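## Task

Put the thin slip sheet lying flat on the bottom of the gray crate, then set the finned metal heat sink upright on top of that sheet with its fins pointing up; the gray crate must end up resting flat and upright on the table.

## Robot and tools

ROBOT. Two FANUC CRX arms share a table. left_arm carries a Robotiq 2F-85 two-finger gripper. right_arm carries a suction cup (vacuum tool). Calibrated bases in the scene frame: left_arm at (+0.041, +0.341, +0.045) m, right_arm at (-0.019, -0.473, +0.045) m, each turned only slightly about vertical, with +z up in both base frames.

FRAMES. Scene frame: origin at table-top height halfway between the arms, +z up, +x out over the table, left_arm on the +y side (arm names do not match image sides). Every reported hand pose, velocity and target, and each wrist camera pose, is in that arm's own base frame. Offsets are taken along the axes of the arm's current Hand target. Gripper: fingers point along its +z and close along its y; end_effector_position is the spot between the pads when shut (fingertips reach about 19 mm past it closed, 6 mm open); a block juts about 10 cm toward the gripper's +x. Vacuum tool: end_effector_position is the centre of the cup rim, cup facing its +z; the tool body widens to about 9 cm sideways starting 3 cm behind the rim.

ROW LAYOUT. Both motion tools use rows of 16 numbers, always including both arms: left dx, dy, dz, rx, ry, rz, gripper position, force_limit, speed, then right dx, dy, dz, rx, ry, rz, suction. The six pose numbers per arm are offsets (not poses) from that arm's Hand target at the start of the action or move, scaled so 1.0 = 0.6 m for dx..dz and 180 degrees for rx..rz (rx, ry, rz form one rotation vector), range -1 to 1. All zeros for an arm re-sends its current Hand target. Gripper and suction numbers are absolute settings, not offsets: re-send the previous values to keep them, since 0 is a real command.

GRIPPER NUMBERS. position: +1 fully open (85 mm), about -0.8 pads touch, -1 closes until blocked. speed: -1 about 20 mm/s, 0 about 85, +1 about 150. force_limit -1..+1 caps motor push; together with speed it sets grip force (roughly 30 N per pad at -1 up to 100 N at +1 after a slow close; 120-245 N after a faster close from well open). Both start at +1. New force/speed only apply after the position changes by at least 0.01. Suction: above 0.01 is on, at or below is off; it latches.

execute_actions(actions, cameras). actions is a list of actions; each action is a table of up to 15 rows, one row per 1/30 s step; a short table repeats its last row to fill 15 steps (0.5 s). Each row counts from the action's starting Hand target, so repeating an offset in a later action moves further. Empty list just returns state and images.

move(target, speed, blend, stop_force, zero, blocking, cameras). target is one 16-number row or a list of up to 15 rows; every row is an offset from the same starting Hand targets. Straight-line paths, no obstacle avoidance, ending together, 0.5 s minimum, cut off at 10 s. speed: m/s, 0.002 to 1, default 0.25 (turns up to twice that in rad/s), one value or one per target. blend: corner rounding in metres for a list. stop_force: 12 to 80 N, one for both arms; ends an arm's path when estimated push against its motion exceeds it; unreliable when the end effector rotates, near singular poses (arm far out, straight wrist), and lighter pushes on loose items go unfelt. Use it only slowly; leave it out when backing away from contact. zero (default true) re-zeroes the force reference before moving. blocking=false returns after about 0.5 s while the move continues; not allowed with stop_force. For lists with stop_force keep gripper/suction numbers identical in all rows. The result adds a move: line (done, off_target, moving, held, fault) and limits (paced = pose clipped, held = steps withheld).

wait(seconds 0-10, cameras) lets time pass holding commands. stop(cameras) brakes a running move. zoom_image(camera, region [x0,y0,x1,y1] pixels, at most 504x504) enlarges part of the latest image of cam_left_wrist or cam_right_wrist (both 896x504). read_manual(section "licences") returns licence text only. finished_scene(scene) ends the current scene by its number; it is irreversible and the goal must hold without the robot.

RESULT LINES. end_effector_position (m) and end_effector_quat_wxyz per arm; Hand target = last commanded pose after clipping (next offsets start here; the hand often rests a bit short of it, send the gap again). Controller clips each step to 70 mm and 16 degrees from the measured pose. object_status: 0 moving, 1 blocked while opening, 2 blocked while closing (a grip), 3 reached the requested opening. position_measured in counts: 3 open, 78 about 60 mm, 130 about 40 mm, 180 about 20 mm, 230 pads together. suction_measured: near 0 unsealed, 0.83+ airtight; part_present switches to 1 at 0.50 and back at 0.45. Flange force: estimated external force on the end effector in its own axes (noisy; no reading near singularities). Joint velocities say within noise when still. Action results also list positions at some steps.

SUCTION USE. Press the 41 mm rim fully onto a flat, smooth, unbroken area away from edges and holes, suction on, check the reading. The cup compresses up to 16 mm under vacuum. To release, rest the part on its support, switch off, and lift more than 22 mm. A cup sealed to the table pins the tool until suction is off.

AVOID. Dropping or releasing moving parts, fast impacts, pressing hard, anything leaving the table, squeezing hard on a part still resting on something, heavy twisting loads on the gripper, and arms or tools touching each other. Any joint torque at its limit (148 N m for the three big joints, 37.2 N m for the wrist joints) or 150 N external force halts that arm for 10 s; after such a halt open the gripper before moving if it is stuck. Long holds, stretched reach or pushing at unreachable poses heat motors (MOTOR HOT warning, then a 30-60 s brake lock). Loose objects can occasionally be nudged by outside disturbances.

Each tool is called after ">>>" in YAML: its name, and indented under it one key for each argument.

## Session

>>> execute_actions:
  actions: []

Scene clock: 0.00 s.
left_arm: end_effector_position=(+0.1786, -0.5009, +0.2268) position_measured=3 object_status=3 end_effector_quat_wxyz=(-0.245, -0.102, +0.961, -0.082) | right_arm: end_effector_position=(+0.5812, +0.1963, +0.1994) suction_measured=0.00 part_present=0 end_effector_quat_wxyz=(-0.227, -0.084, +0.966, -0.089)
Joint positions: left_arm=[-0.722 0.254 -0.079 0.475 -1.48 0.832] | right_arm=[0.525 0.859 0.885 -0.034 -2.088 -0.36]
Joint velocities: within noise
Flange force (N): no reading
Hand target: left_arm +0.1786, -0.5009, +0.2268; -0.245, -0.102, +0.961, -0.082 | right_arm +0.5812, +0.1963, +0.1994; -0.227, -0.084, +0.966, -0.089

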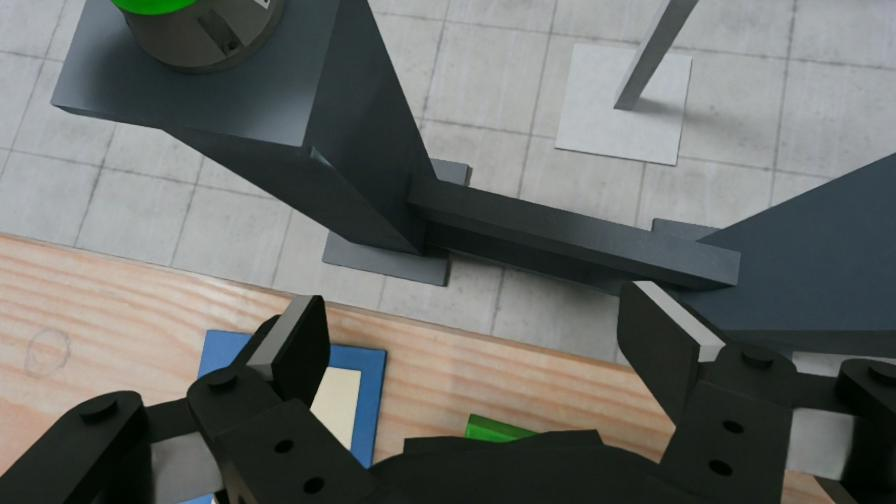

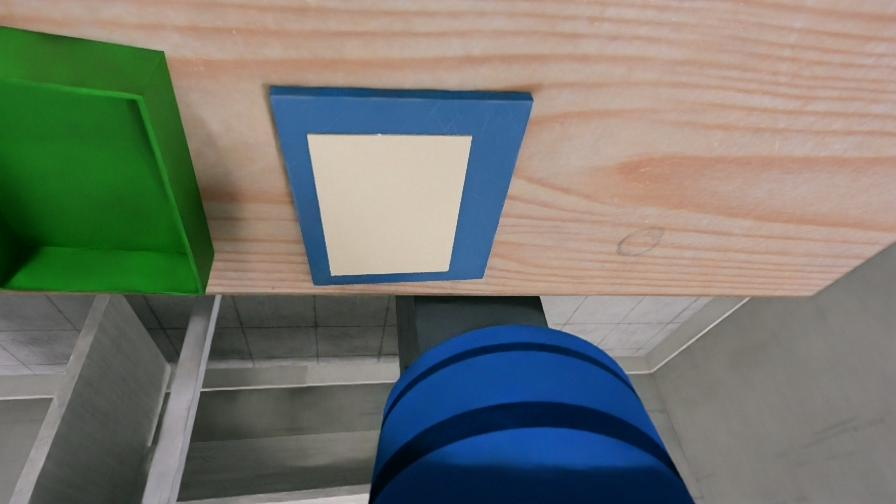

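>>> move:
  target: [-0.2365,0.6235,-0.5438,-0.1641,-0.0909,0.526,1,-1,-1,0.2417,0.0778,0.3953,-0.0501,-0.1487,0.0236,0]
  speed: 0.4

Scene clock: 9.80 s.
left_arm: end_effector_position=(+0.3602, -0.0499, +0.4005) position_measured=3 object_status=3 end_effector_quat_wxyz=(-0.001, +0.675, +0.737, +0.000) | right_arm: end_effector_position=(+0.3432, +0.1739, +0.0499) suction_measured=0.00 part_present=0 end_effector_quat_wxyz=(+0.000, -0.049, +0.999, +0.000)
Joint positions: left_arm=[0.227 -0.176 0.117 -0.001 -1.864 -1.71] | right_arm=[0.814 0.03 -0.591 0.001 -0.95 -0.716]
Joint velocities: within noise
Flange force (N): left_arm=[-5.7 5.2 -2.6] | right_arm=[5.3 -5.0 -3.7]
Hand target: left_arm +0.3602, -0.0499, +0.4004; -0.001, +0.675, +0.737, +0.000 | right_arm +0.3432, +0.1739, +0.0499; +0.000, -0.049, +0.999, +0.000
Off the commanded pose: left_arm 0.000 m, 0 deg | right_arm 0.000 m, 0 deg.
move: done

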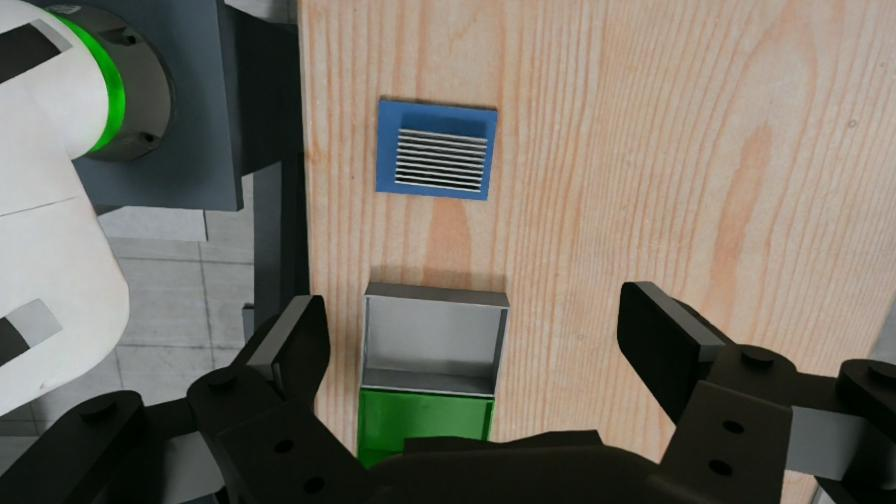

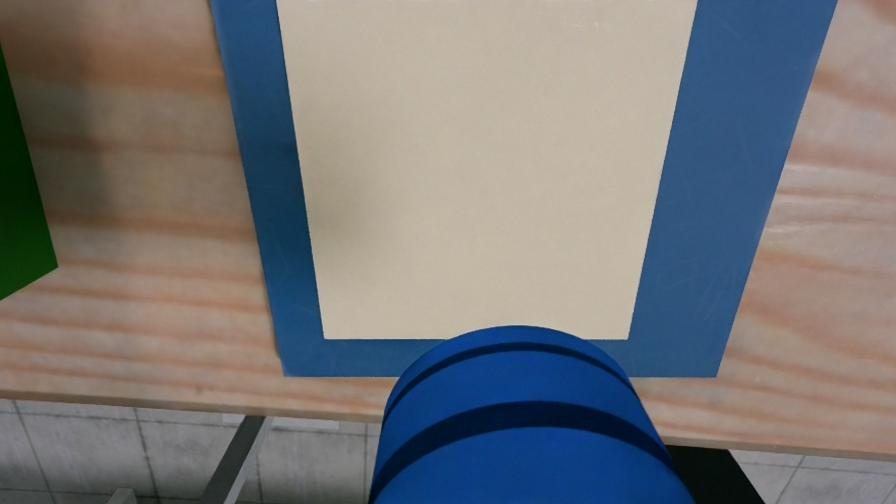

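>>> move:
  target:
    - [0,0,0,0,0,0,1,-1,-1,-0.0238,0,0.11,0,0,0,1]
    - [0,0,0,0,0,0,1,-1,-1,-0.0238,0,0.1517,0,0,0,1]
  speed: [0.2,0.04]
  cameras: ["cam_right_wrist"]

>>> zoom_image:
  camera: "cam_right_wrist"
  region: [0, 0, 500, 504]

Scene clock: 13.17 s.
left_arm: end_effector_position=(+0.3602, -0.0499, +0.4004) position_measured=3 object_status=3 end_effector_quat_wxyz=(-0.001, +0.675, +0.737, +0.000) | right_arm: end_effector_position=(+0.3575, +0.1752, -0.0411) suction_measured=0.90 part_present=1 end_effector_quat_wxyz=(+0.000, -0.049, +0.999, +0.000)
Joint positions: left_arm=[0.227 -0.176 0.117 -0.001 -1.864 -1.71] | right_arm=[0.789 0.244 -0.627 0.001 -0.7 -0.691]
Joint velocities: within noise
Flange force (N): left_arm=[-5.8 5.0 -2.7] | right_arm=[4.8 -4.9 -6.3]
Hand target: left_arm +0.3602, -0.0499, +0.4004; -0.001, +0.675, +0.737, +0.000 | right_arm +0.3575, +0.1752, -0.0411; +0.000, -0.049, +0.999, +0.000
Off the commanded pose: left_arm 0.000 m, 0 deg | right_arm 0.000 m, 0 deg.
move: done
Images, in order (width x height): cam_right_wrist 896x504.

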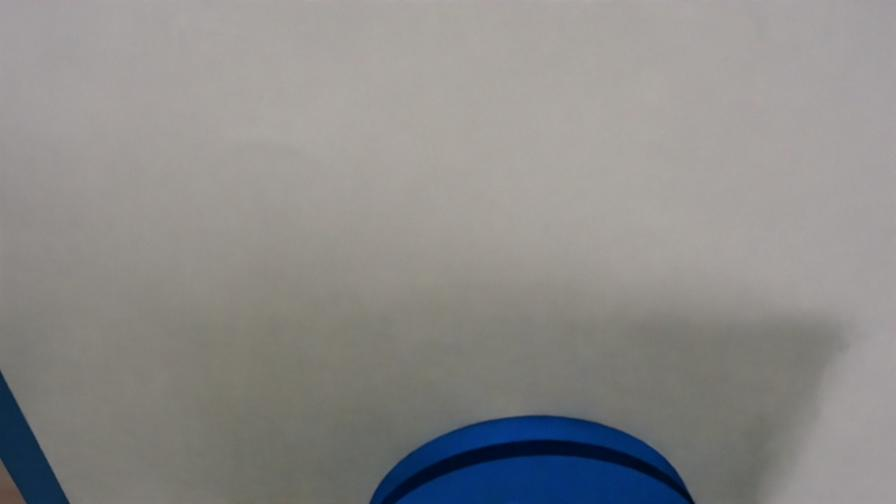

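Scaled by 1.000.

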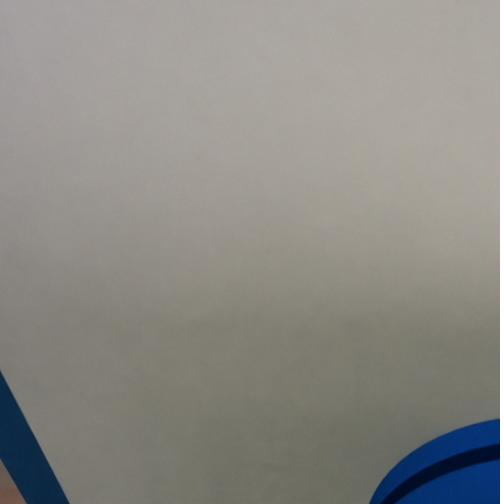

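>>> zoom_image:
  camera: "cam_left_wrist"
  region: [330, 260, 540, 470]

This scene's latest camera images include none from cam_left_wrist. They are from: cam_right_wrist. cam_left_wrist's image comes with the result of a call that names it in "cameras".

>>> move:
  target: [0,0,0,0,0,0,1,-1,-1,0,0,-0.22,0,0,0,1]
  speed: 0.25
  cameras: ["cam_left_wrist"]

>>> zoom_image:
  camera: "cam_left_wrist"
  region: [330, 260, 540, 470]

>>> zoom_image:
  camera: "cam_left_wrist"
  region: [340, 60, 540, 260]

Scene clock: 16.53 s.
left_arm: end_effector_position=(+0.3602, -0.0499, +0.4004) position_measured=3 object_status=3 end_effector_quat_wxyz=(-0.001, +0.675, +0.737, +0.000) | right_arm: end_effector_position=(+0.3574, +0.1753, +0.0909) suction_measured=0.90 part_present=1 end_effector_quat_wxyz=(+0.000, -0.049, +0.999, +0.000)
Joint positions: left_arm=[0.227 -0.176 0.117 -0.001 -1.864 -1.71] | right_arm=[0.789 0.001 -0.507 0.001 -1.063 -0.691]
Joint velocities: within noise
Flange force (N): left_arm=[-4.7 4.4 -2.5] | right_arm=[4.4 -5.5 -2.4]
Hand target: left_arm +0.3602, -0.0499, +0.4004; -0.001, +0.675, +0.737, +0.000 | right_arm +0.3574, +0.1753, +0.0909; +0.000, -0.049, +0.999, +0.000
Off the commanded pose: left_arm 0.000 m, 0 deg | right_arm 0.000 m, 0 deg.
move: done
Images, in order (width x height): cam_left_wrist 896x504.

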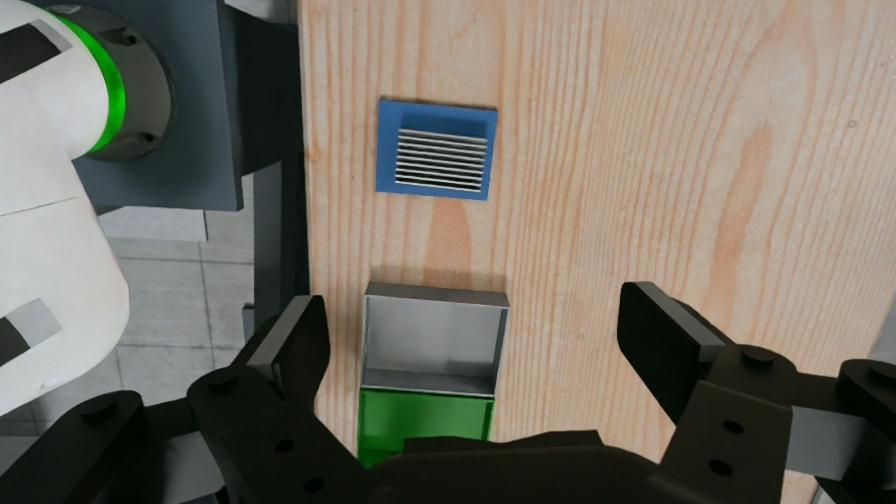

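Scaled by 2.400 from the camera's 896x504 image, which has a finer 1280x720 frame.

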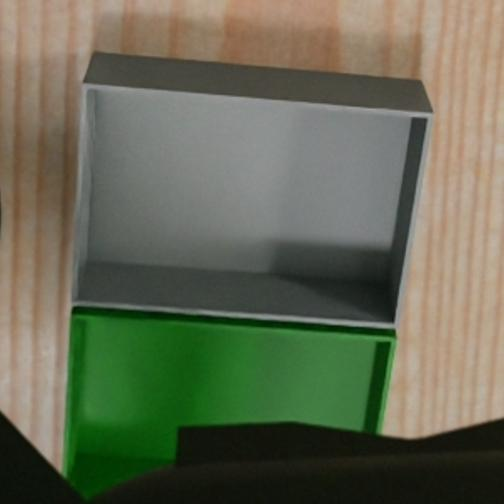

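Scaled by 2.520 from the camera's 896x504 image, which has a finer 1280x720 frame.

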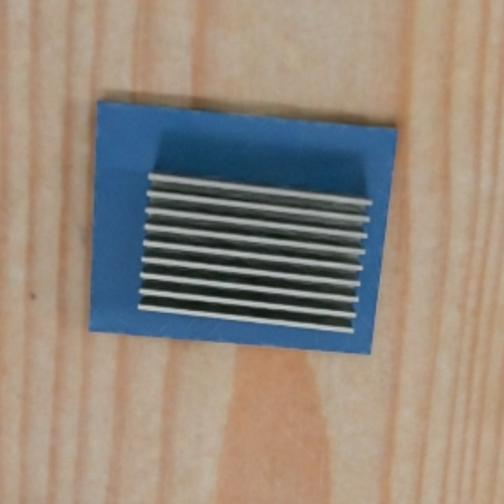

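>>> move:
  target:
    - [0,0,0,0,0,0,1,-1,-1,-0.0843,0.578,0,0,0,0.0478,1]
    - [0,0,0,0,0,0,1,-1,-1,-0.0843,0.578,0.135,0,0,0.0478,1]
  speed: [0.35,0.25]
  blend: 0.03
  cameras: ["cam_left_wrist"]

>>> zoom_image:
  camera: "cam_left_wrist"
  region: [330, 260, 540, 470]

Scene clock: 23.53 s.
left_arm: end_effector_position=(+0.3602, -0.0499, +0.4004) position_measured=3 object_status=3 end_effector_quat_wxyz=(-0.001, +0.675, +0.737, +0.000) | right_arm: end_effector_position=(+0.3738, +0.5252, +0.0097) suction_measured=0.90 part_present=1 end_effector_quat_wxyz=(+0.000, +0.026, +1.000, +0.000)
Joint positions: left_arm=[0.227 -0.176 0.117 -0.001 -1.864 -1.71] | right_arm=[1.156 0.664 0.171 0.001 -1.079 -1.208]
Joint velocities: within noise
Flange force (N): left_arm=[-5.2 4.9 -2.7] | right_arm=[3.8 -9.4 -3.3]
Hand target: left_arm +0.3602, -0.0499, +0.4004; -0.001, +0.675, +0.737, +0.000 | right_arm +0.3738, +0.5253, +0.0098; +0.000, +0.026, +1.000, +0.000
Off the commanded pose: left_arm 0.000 m, 0 deg | right_arm 0.000 m, 0 deg.
move: done
Images, in order (width x height): cam_left_wrist 896x504.

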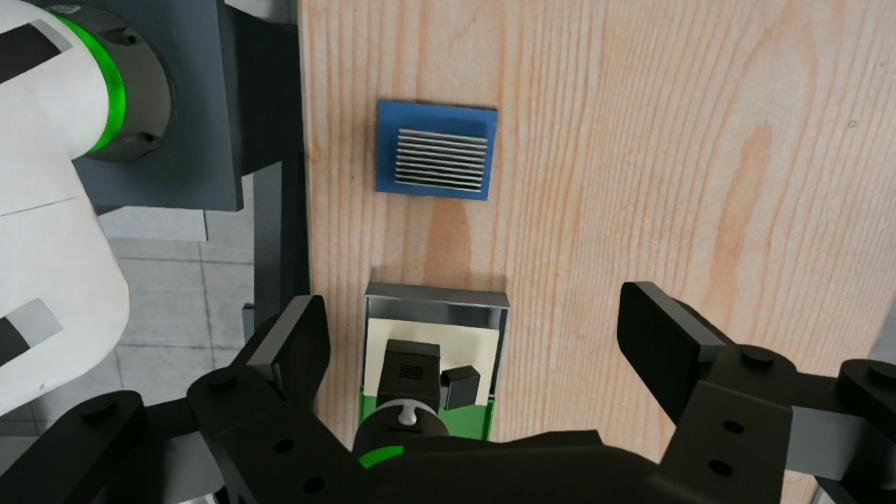

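Scaled by 2.400 from the camera's 896x504 image, which has a finer 1280x720 frame.

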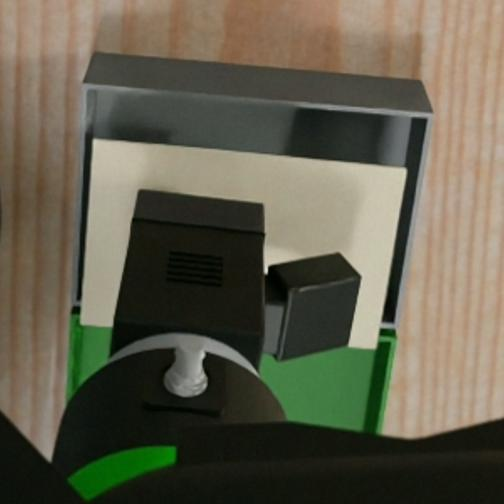

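>>> move:
  target:
    - [0,0,0,0,0,0,1,-1,-1,-0.0035,0.004,0.083,0,0,0,1]
    - [0,0,0,0,0,0,1,-1,-1,-0.0035,0.004,0.12,0,0,0,1]
  speed: [0.15,0.02]
  stop_force: 14
  cameras: ["cam_left_wrist"]

>>> zoom_image:
  camera: "cam_left_wrist"
  region: [330, 260, 540, 470]

Scene clock: 28.87 s.
left_arm: end_effector_position=(+0.3602, -0.0499, +0.4004) position_measured=3 object_status=3 end_effector_quat_wxyz=(-0.001, +0.675, +0.737, +0.000) | right_arm: end_effector_position=(+0.3762, +0.5277, -0.0552) suction_measured=0.90 part_present=1 end_effector_quat_wxyz=(+0.000, +0.026, +1.000, +0.000)
Joint positions: left_arm=[0.227 -0.176 0.117 -0.001 -1.864 -1.71] | right_arm=[1.154 0.754 0.15 0.001 -0.967 -1.206]
Joint velocities: within noise
Flange force (N): left_arm=[-5.0 4.4 -1.6] | right_arm=[4.6 -9.4 -30.4]
Hand target: left_arm +0.3602, -0.0499, +0.4004; -0.001, +0.675, +0.737, +0.000 | right_arm +0.3762, +0.5277, -0.0553; +0.000, +0.026, +1.000, +0.000 (not the last commanded pose)
Off the commanded pose: left_arm 0.000 m, 0 deg | right_arm 0.007 m, 0 deg.
move: contact (right_arm); path passed 1 of 2 targets
Images, in order (width x height): cam_left_wrist 896x504.

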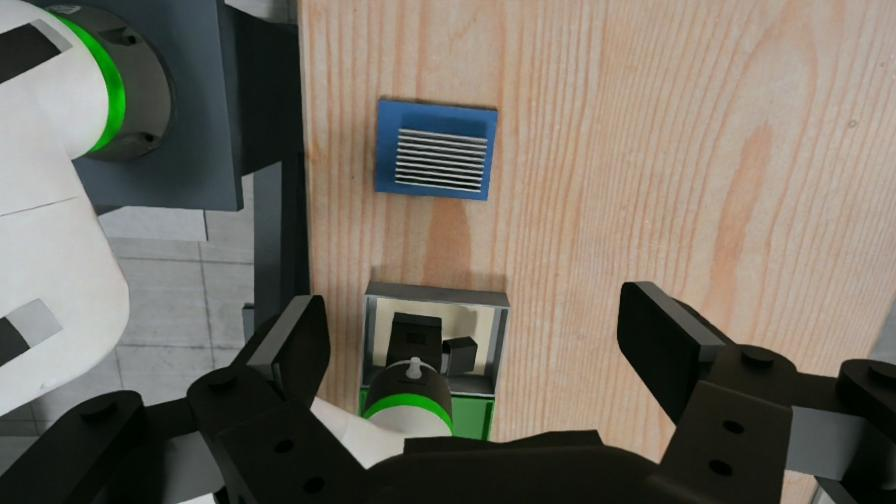

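Scaled by 2.400 from the camera's 896x504 image, which has a finer 1280x720 frame.

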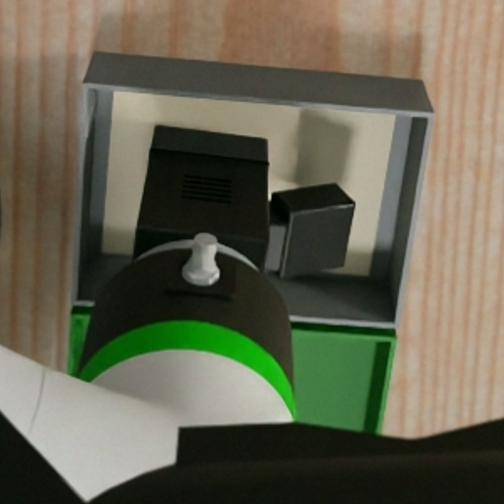

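>>> move:
  target: [-0.0163,-0.0243,0.5673,0,0,-0.4517,1,-1,-1,0,0,-0.0033,0,0,0,0]
  speed: 0.4

Scene clock: 38.07 s.
left_arm: end_effector_position=(+0.3463, -0.0606, +0.0601) position_measured=3 object_status=3 end_effector_quat_wxyz=(+0.000, +0.032, +0.999, +0.000) | right_arm: end_effector_position=(+0.3762, +0.5277, -0.0533) suction_measured=0.00 part_present=0 end_effector_quat_wxyz=(+0.000, +0.026, +1.000, +0.000)
Joint positions: left_arm=[0.204 -0.103 -0.641 -0.001 -1.033 -0.268] | right_arm=[1.154 0.751 0.151 0.001 -0.97 -1.206]
Joint velocities: within noise
Flange force (N): left_arm=[-7.1 -4.9 2.1] | right_arm=[3.5 -7.8 -20.9]
Hand target: left_arm +0.3463, -0.0606, +0.0601; +0.000, +0.032, +0.999, +0.000 | right_arm +0.3762, +0.5277, -0.0533; +0.000, +0.026, +1.000, +0.000
Off the commanded pose: left_arm 0.000 m, 0 deg | right_arm 0.000 m, 0 deg.
move: done

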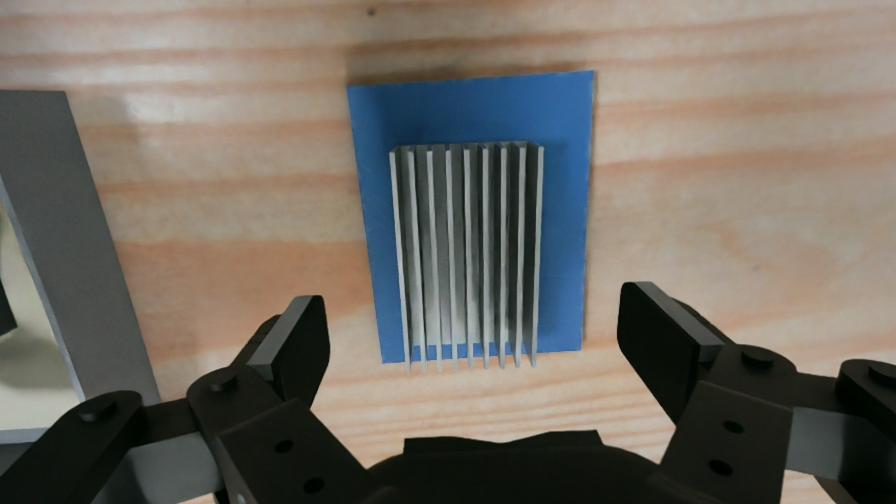

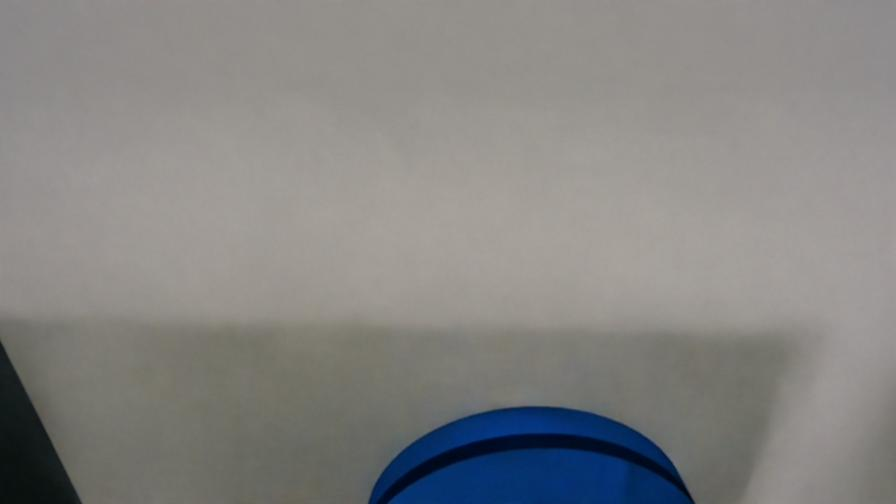

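>>> move:
  target:
    - [-0.015,0.0043,0,0,0,0,1,-1,-1,0,0,-0.15,0,0,0,0]
    - [-0.015,0.0043,0.1085,0,0,0,1,-1,-1,-0.0057,-0.7507,-0.2,0,0,0,0]
  speed: [0.3,0.4]

>>> move:
  target: [0,0,0,0,0,0,-1,-0.7,-0.4,0,0,0,0,0,0,0]
  cameras: ["cam_left_wrist"]

Scene clock: 43.50 s.
left_arm: end_effector_position=(+0.3554, -0.0585, -0.0050) position_measured=3 object_status=3 end_effector_quat_wxyz=(+0.000, +0.032, +0.999, +0.001) | right_arm: end_effector_position=(+0.3560, +0.0777, +0.0668) suction_measured=0.00 part_present=0 end_effector_quat_wxyz=(+0.000, +0.026, +1.000, +0.000)
Joint positions: left_arm=[0.205 0.04 -0.692 -0.002 -0.84 -0.268] | right_arm=[0.58 -0.052 -0.624 0.001 -0.998 -0.632]
Joint velocities: within noise
Flange force (N): left_arm=[-5.3 -4.5 2.2] | right_arm=[7.2 -4.4 -2.6]
Hand target: left_arm +0.3554, -0.0585, -0.0050; +0.000, +0.032, +0.999, +0.000 | right_arm +0.3560, +0.0777, +0.0668; +0.000, +0.026, +1.000, +0.000
Off the commanded pose: left_arm 0.000 m, 0 deg | right_arm 0.000 m, 0 deg.
move: done

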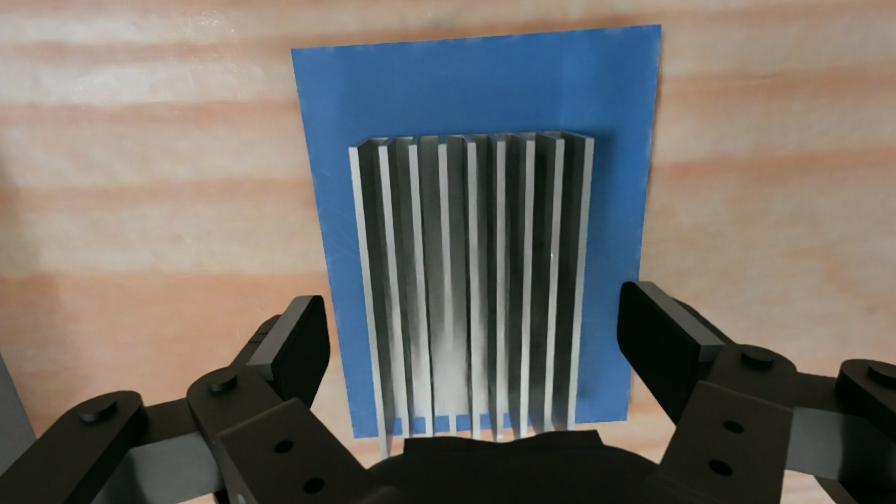

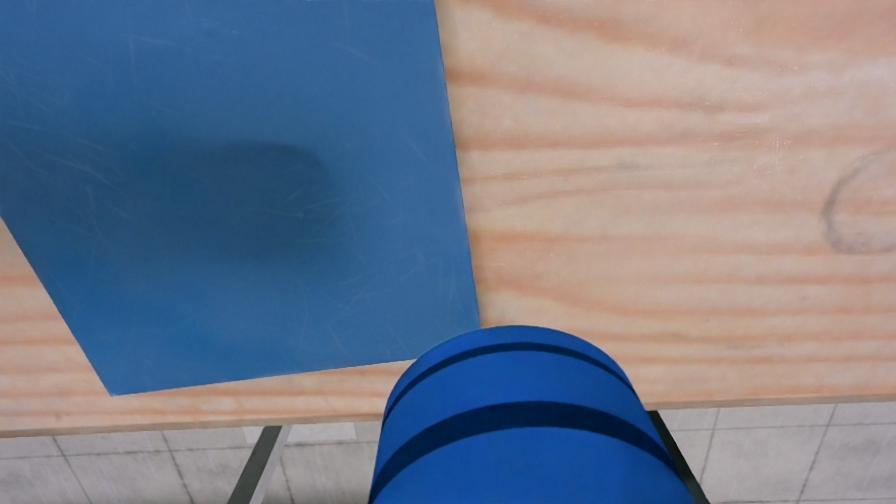

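Scene clock: 44.27 s.
left_arm: end_effector_position=(+0.3554, -0.0586, -0.0050) position_measured=80 object_status=2 end_effector_quat_wxyz=(+0.000, +0.032, +0.999, +0.000) | right_arm: end_effector_position=(+0.3560, +0.0777, +0.0668) suction_measured=0.00 part_present=0 end_effector_quat_wxyz=(+0.000, +0.026, +1.000, +0.000)
Joint positions: left_arm=[0.205 0.04 -0.692 -0.001 -0.84 -0.268] | right_arm=[0.58 -0.052 -0.624 0.001 -0.998 -0.632]
Joint velocities: within noise
Flange force (N): left_arm=[2.3 -1.8 -38.2] | right_arm=[4.7 -5.6 -3.0]
Hand target: left_arm +0.3554, -0.0585, -0.0050; +0.000, +0.032, +0.999, +0.000 | right_arm +0.3560, +0.0777, +0.0668; +0.000, +0.026, +1.000, +0.000
Off the commanded pose: left_arm 0.000 m, 0 deg | right_arm 0.000 m, 0 deg.
move: done
Images, in order (width x height): cam_left_wrist 896x504.

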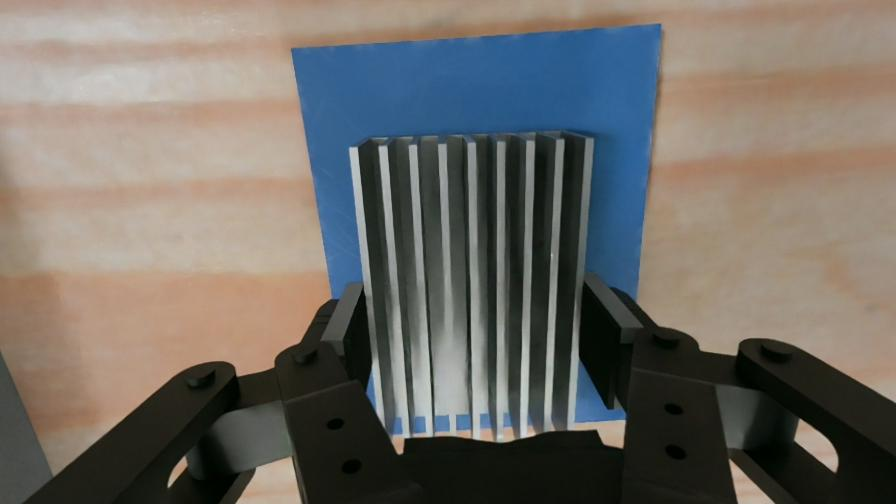

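>>> move:
  target:
    - [0,0,-0.15,0,0,0,-1,-0.7,-0.4,0,0,0,0,0,0,0]
    - [-0.0247,-0.4106,-0.15,0,0,-0.002,-1,-0.7,-0.4,0,0,0,0,0,0,0]
  speed: [0.2,0.3]
  blend: 0.03
  cameras: ["cam_left_wrist"]

Scene clock: 47.80 s.
left_arm: end_effector_position=(+0.3545, -0.3054, +0.0847) position_measured=80 object_status=2 end_effector_quat_wxyz=(+0.000, +0.029, +1.000, +0.000) | right_arm: end_effector_position=(+0.3560, +0.0777, +0.0668) suction_measured=0.00 part_present=0 end_effector_quat_wxyz=(+0.000, +0.026, +1.000, +0.000)
Joint positions: left_arm=[-0.43 0.16 -0.304 -0.001 -1.107 0.373] | right_arm=[0.58 -0.052 -0.624 0.001 -0.998 -0.632]
Joint velocities: within noise
Flange force (N): left_arm=[-4.8 -7.8 3.7] | right_arm=[5.2 -5.5 -2.5]
Hand target: left_arm +0.3544, -0.3054, +0.0847; +0.000, +0.029, +1.000, +0.000 | right_arm +0.3560, +0.0777, +0.0668; +0.000, +0.026, +1.000, +0.000
Off the commanded pose: left_arm 0.000 m, 0 deg | right_arm 0.000 m, 0 deg.
move: done
Images, in order (width x height): cam_left_wrist 896x504.

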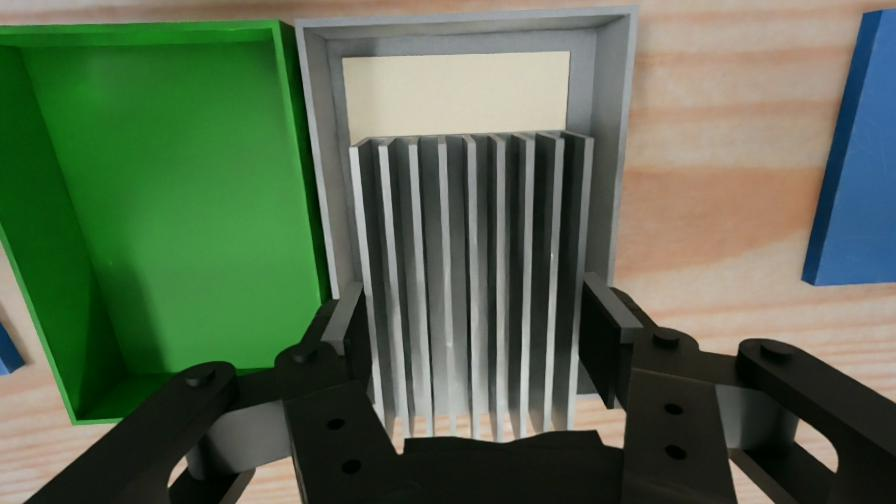

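>>> move:
  target:
    - [0,0,0.14,0,0,0,-1,-0.7,-0.4,0,0,0,0,0,0,0]
    - [0,0,0.1745,0,0,0,-1,-0.7,-0.4,0,0,0,0,0,0,0]
  speed: [0.2,0.02]
  stop_force: 12
  cameras: ["cam_left_wrist"]

Scene clock: 51.93 s.
left_arm: end_effector_position=(+0.3545, -0.3055, -0.0104) position_measured=80 object_status=2 end_effector_quat_wxyz=(+0.000, +0.029, +1.000, +0.000) | right_arm: end_effector_position=(+0.3560, +0.0777, +0.0668) suction_measured=0.00 part_present=0 end_effector_quat_wxyz=(+0.000, +0.026, +1.000, +0.000)
Joint positions: left_arm=[-0.43 0.296 -0.399 -0.001 -0.877 0.373] | right_arm=[0.58 -0.052 -0.624 0.001 -0.998 -0.632]
Joint velocities: within noise
Flange force (N): left_arm=[1.9 -1.0 -47.2] | right_arm=[5.2 -5.4 -3.0]
Hand target: left_arm +0.3545, -0.3055, -0.0104; +0.000, +0.029, +1.000, +0.000 (not the last commanded pose) | right_arm +0.3560, +0.0777, +0.0668; +0.000, +0.026, +1.000, +0.000
Off the commanded pose: left_arm 0.010 m, 0 deg | right_arm 0.000 m, 0 deg.
move: contact (left_arm); path passed 1 of 2 targets
Images, in order (width x height): cam_left_wrist 896x504.

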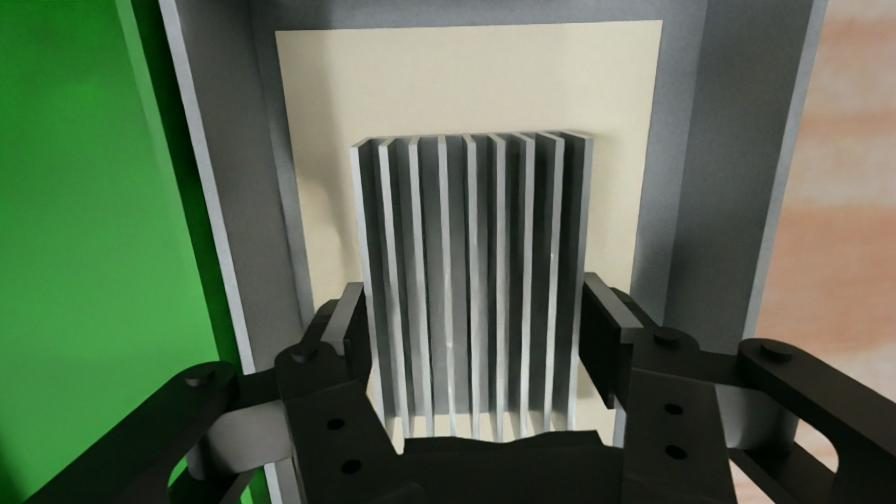

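>>> move:
  target: [0,0,-0.001,0,0,0,0.8,-0.7,-0.8,0,0,0,0,0,0,0]
  speed: 0.02
  cameras: ["cam_left_wrist"]

>>> move:
  target: [0,0,-0.3,0,0,0,0.8,-0.7,-0.8,0,0,0,0,0,0,0]
  speed: 0.2
  cameras: ["cam_left_wrist"]

>>> zoom_image:
  camera: "cam_left_wrist"
  region: [280, 20, 680, 400]

Scene clock: 54.07 s.
left_arm: end_effector_position=(+0.3545, -0.3055, -0.0098) position_measured=28 object_status=0 end_effector_quat_wxyz=(+0.000, +0.029, +1.000, +0.000) | right_arm: end_effector_position=(+0.3560, +0.0777, +0.0668) suction_measured=0.00 part_present=0 end_effector_quat_wxyz=(+0.000, +0.026, +1.000, +0.000)
Joint positions: left_arm=[-0.43 0.295 -0.399 -0.001 -0.878 0.373] | right_arm=[0.58 -0.052 -0.624 0.001 -0.998 -0.632]
Joint velocities: within noise
Flange force (N): left_arm=[-2.3 -6.0 1.8] | right_arm=[5.3 -5.2 -2.8]
Hand target: left_arm +0.3545, -0.3055, -0.0098; +0.000, +0.029, +1.000, +0.000 | right_arm +0.3560, +0.0777, +0.0668; +0.000, +0.026, +1.000, +0.000
Off the commanded pose: left_arm 0.000 m, 0 deg | right_arm 0.000 m, 0 deg.
move: done
Images, in order (width x height): cam_left_wrist 896x504.

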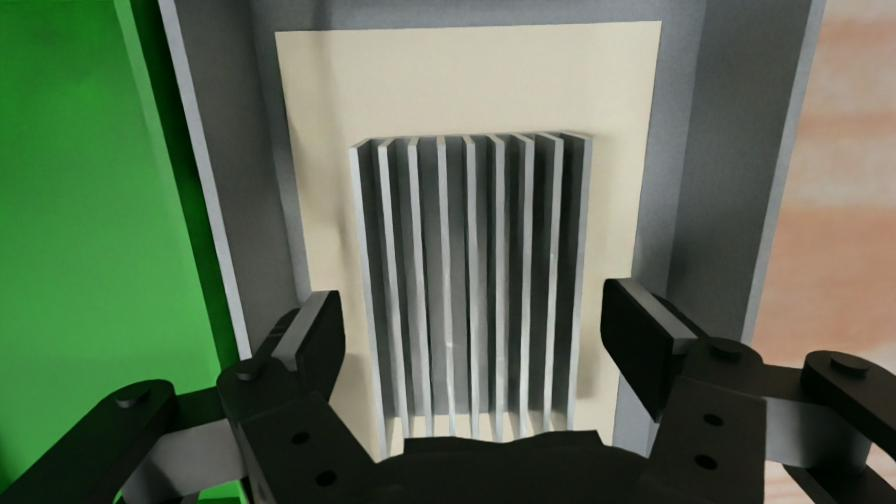

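Scene clock: 55.40 s.
left_arm: end_effector_position=(+0.3546, -0.3056, +0.1701) position_measured=28 object_status=3 end_effector_quat_wxyz=(+0.000, +0.029, +1.000, +0.000) | right_arm: end_effector_position=(+0.3560, +0.0777, +0.0668) suction_measured=0.00 part_present=0 end_effector_quat_wxyz=(+0.000, +0.026, +1.000, +0.000)
Joint positions: left_arm=[-0.43 0.084 -0.177 0 -1.31 0.373] | right_arm=[0.58 -0.052 -0.624 0.001 -0.998 -0.632]
Joint velocities: within noise
Flange force (N): left_arm=[-3.6 -6.7 -0.2] | right_arm=[5.7 -4.9 -3.3]
Hand target: left_arm +0.3546, -0.3056, +0.1702; +0.000, +0.029, +1.000, +0.000 | right_arm +0.3560, +0.0777, +0.0668; +0.000, +0.026, +1.000, +0.000
Off the commanded pose: left_arm 0.000 m, 0 deg | right_arm 0.000 m, 0 deg.
move: done
Images, in order (width x height): cam_left_wrist 896x504.

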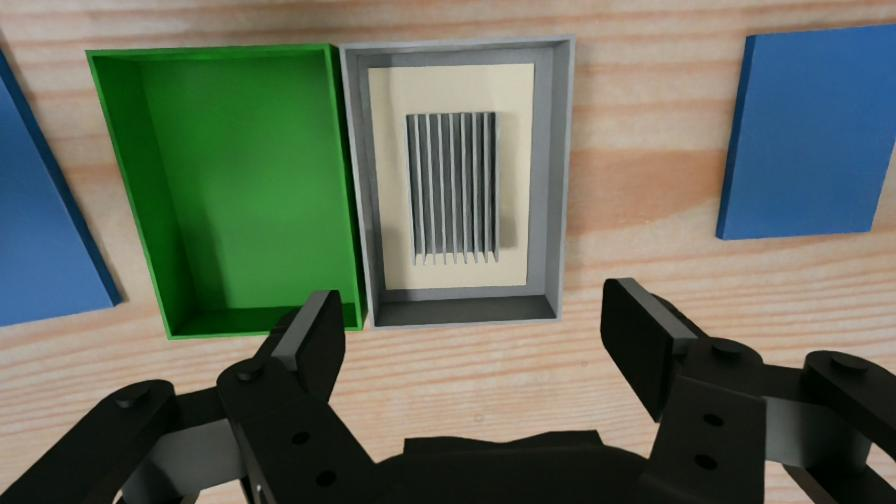

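Scaled by 1.260 from the camera's 896x504 image, which has a finer 1280x720 frame.

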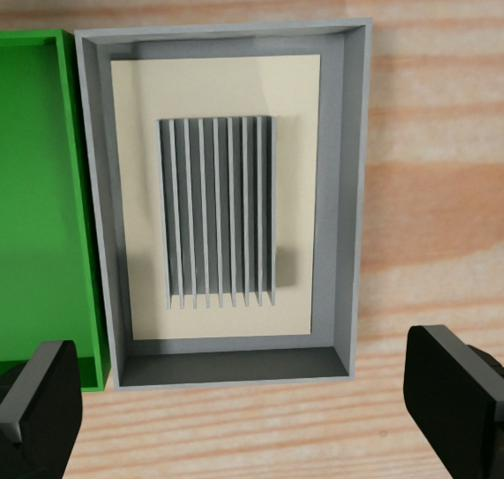

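>>> finished_scene:
  scene: 2

The scene is finished: the task was done.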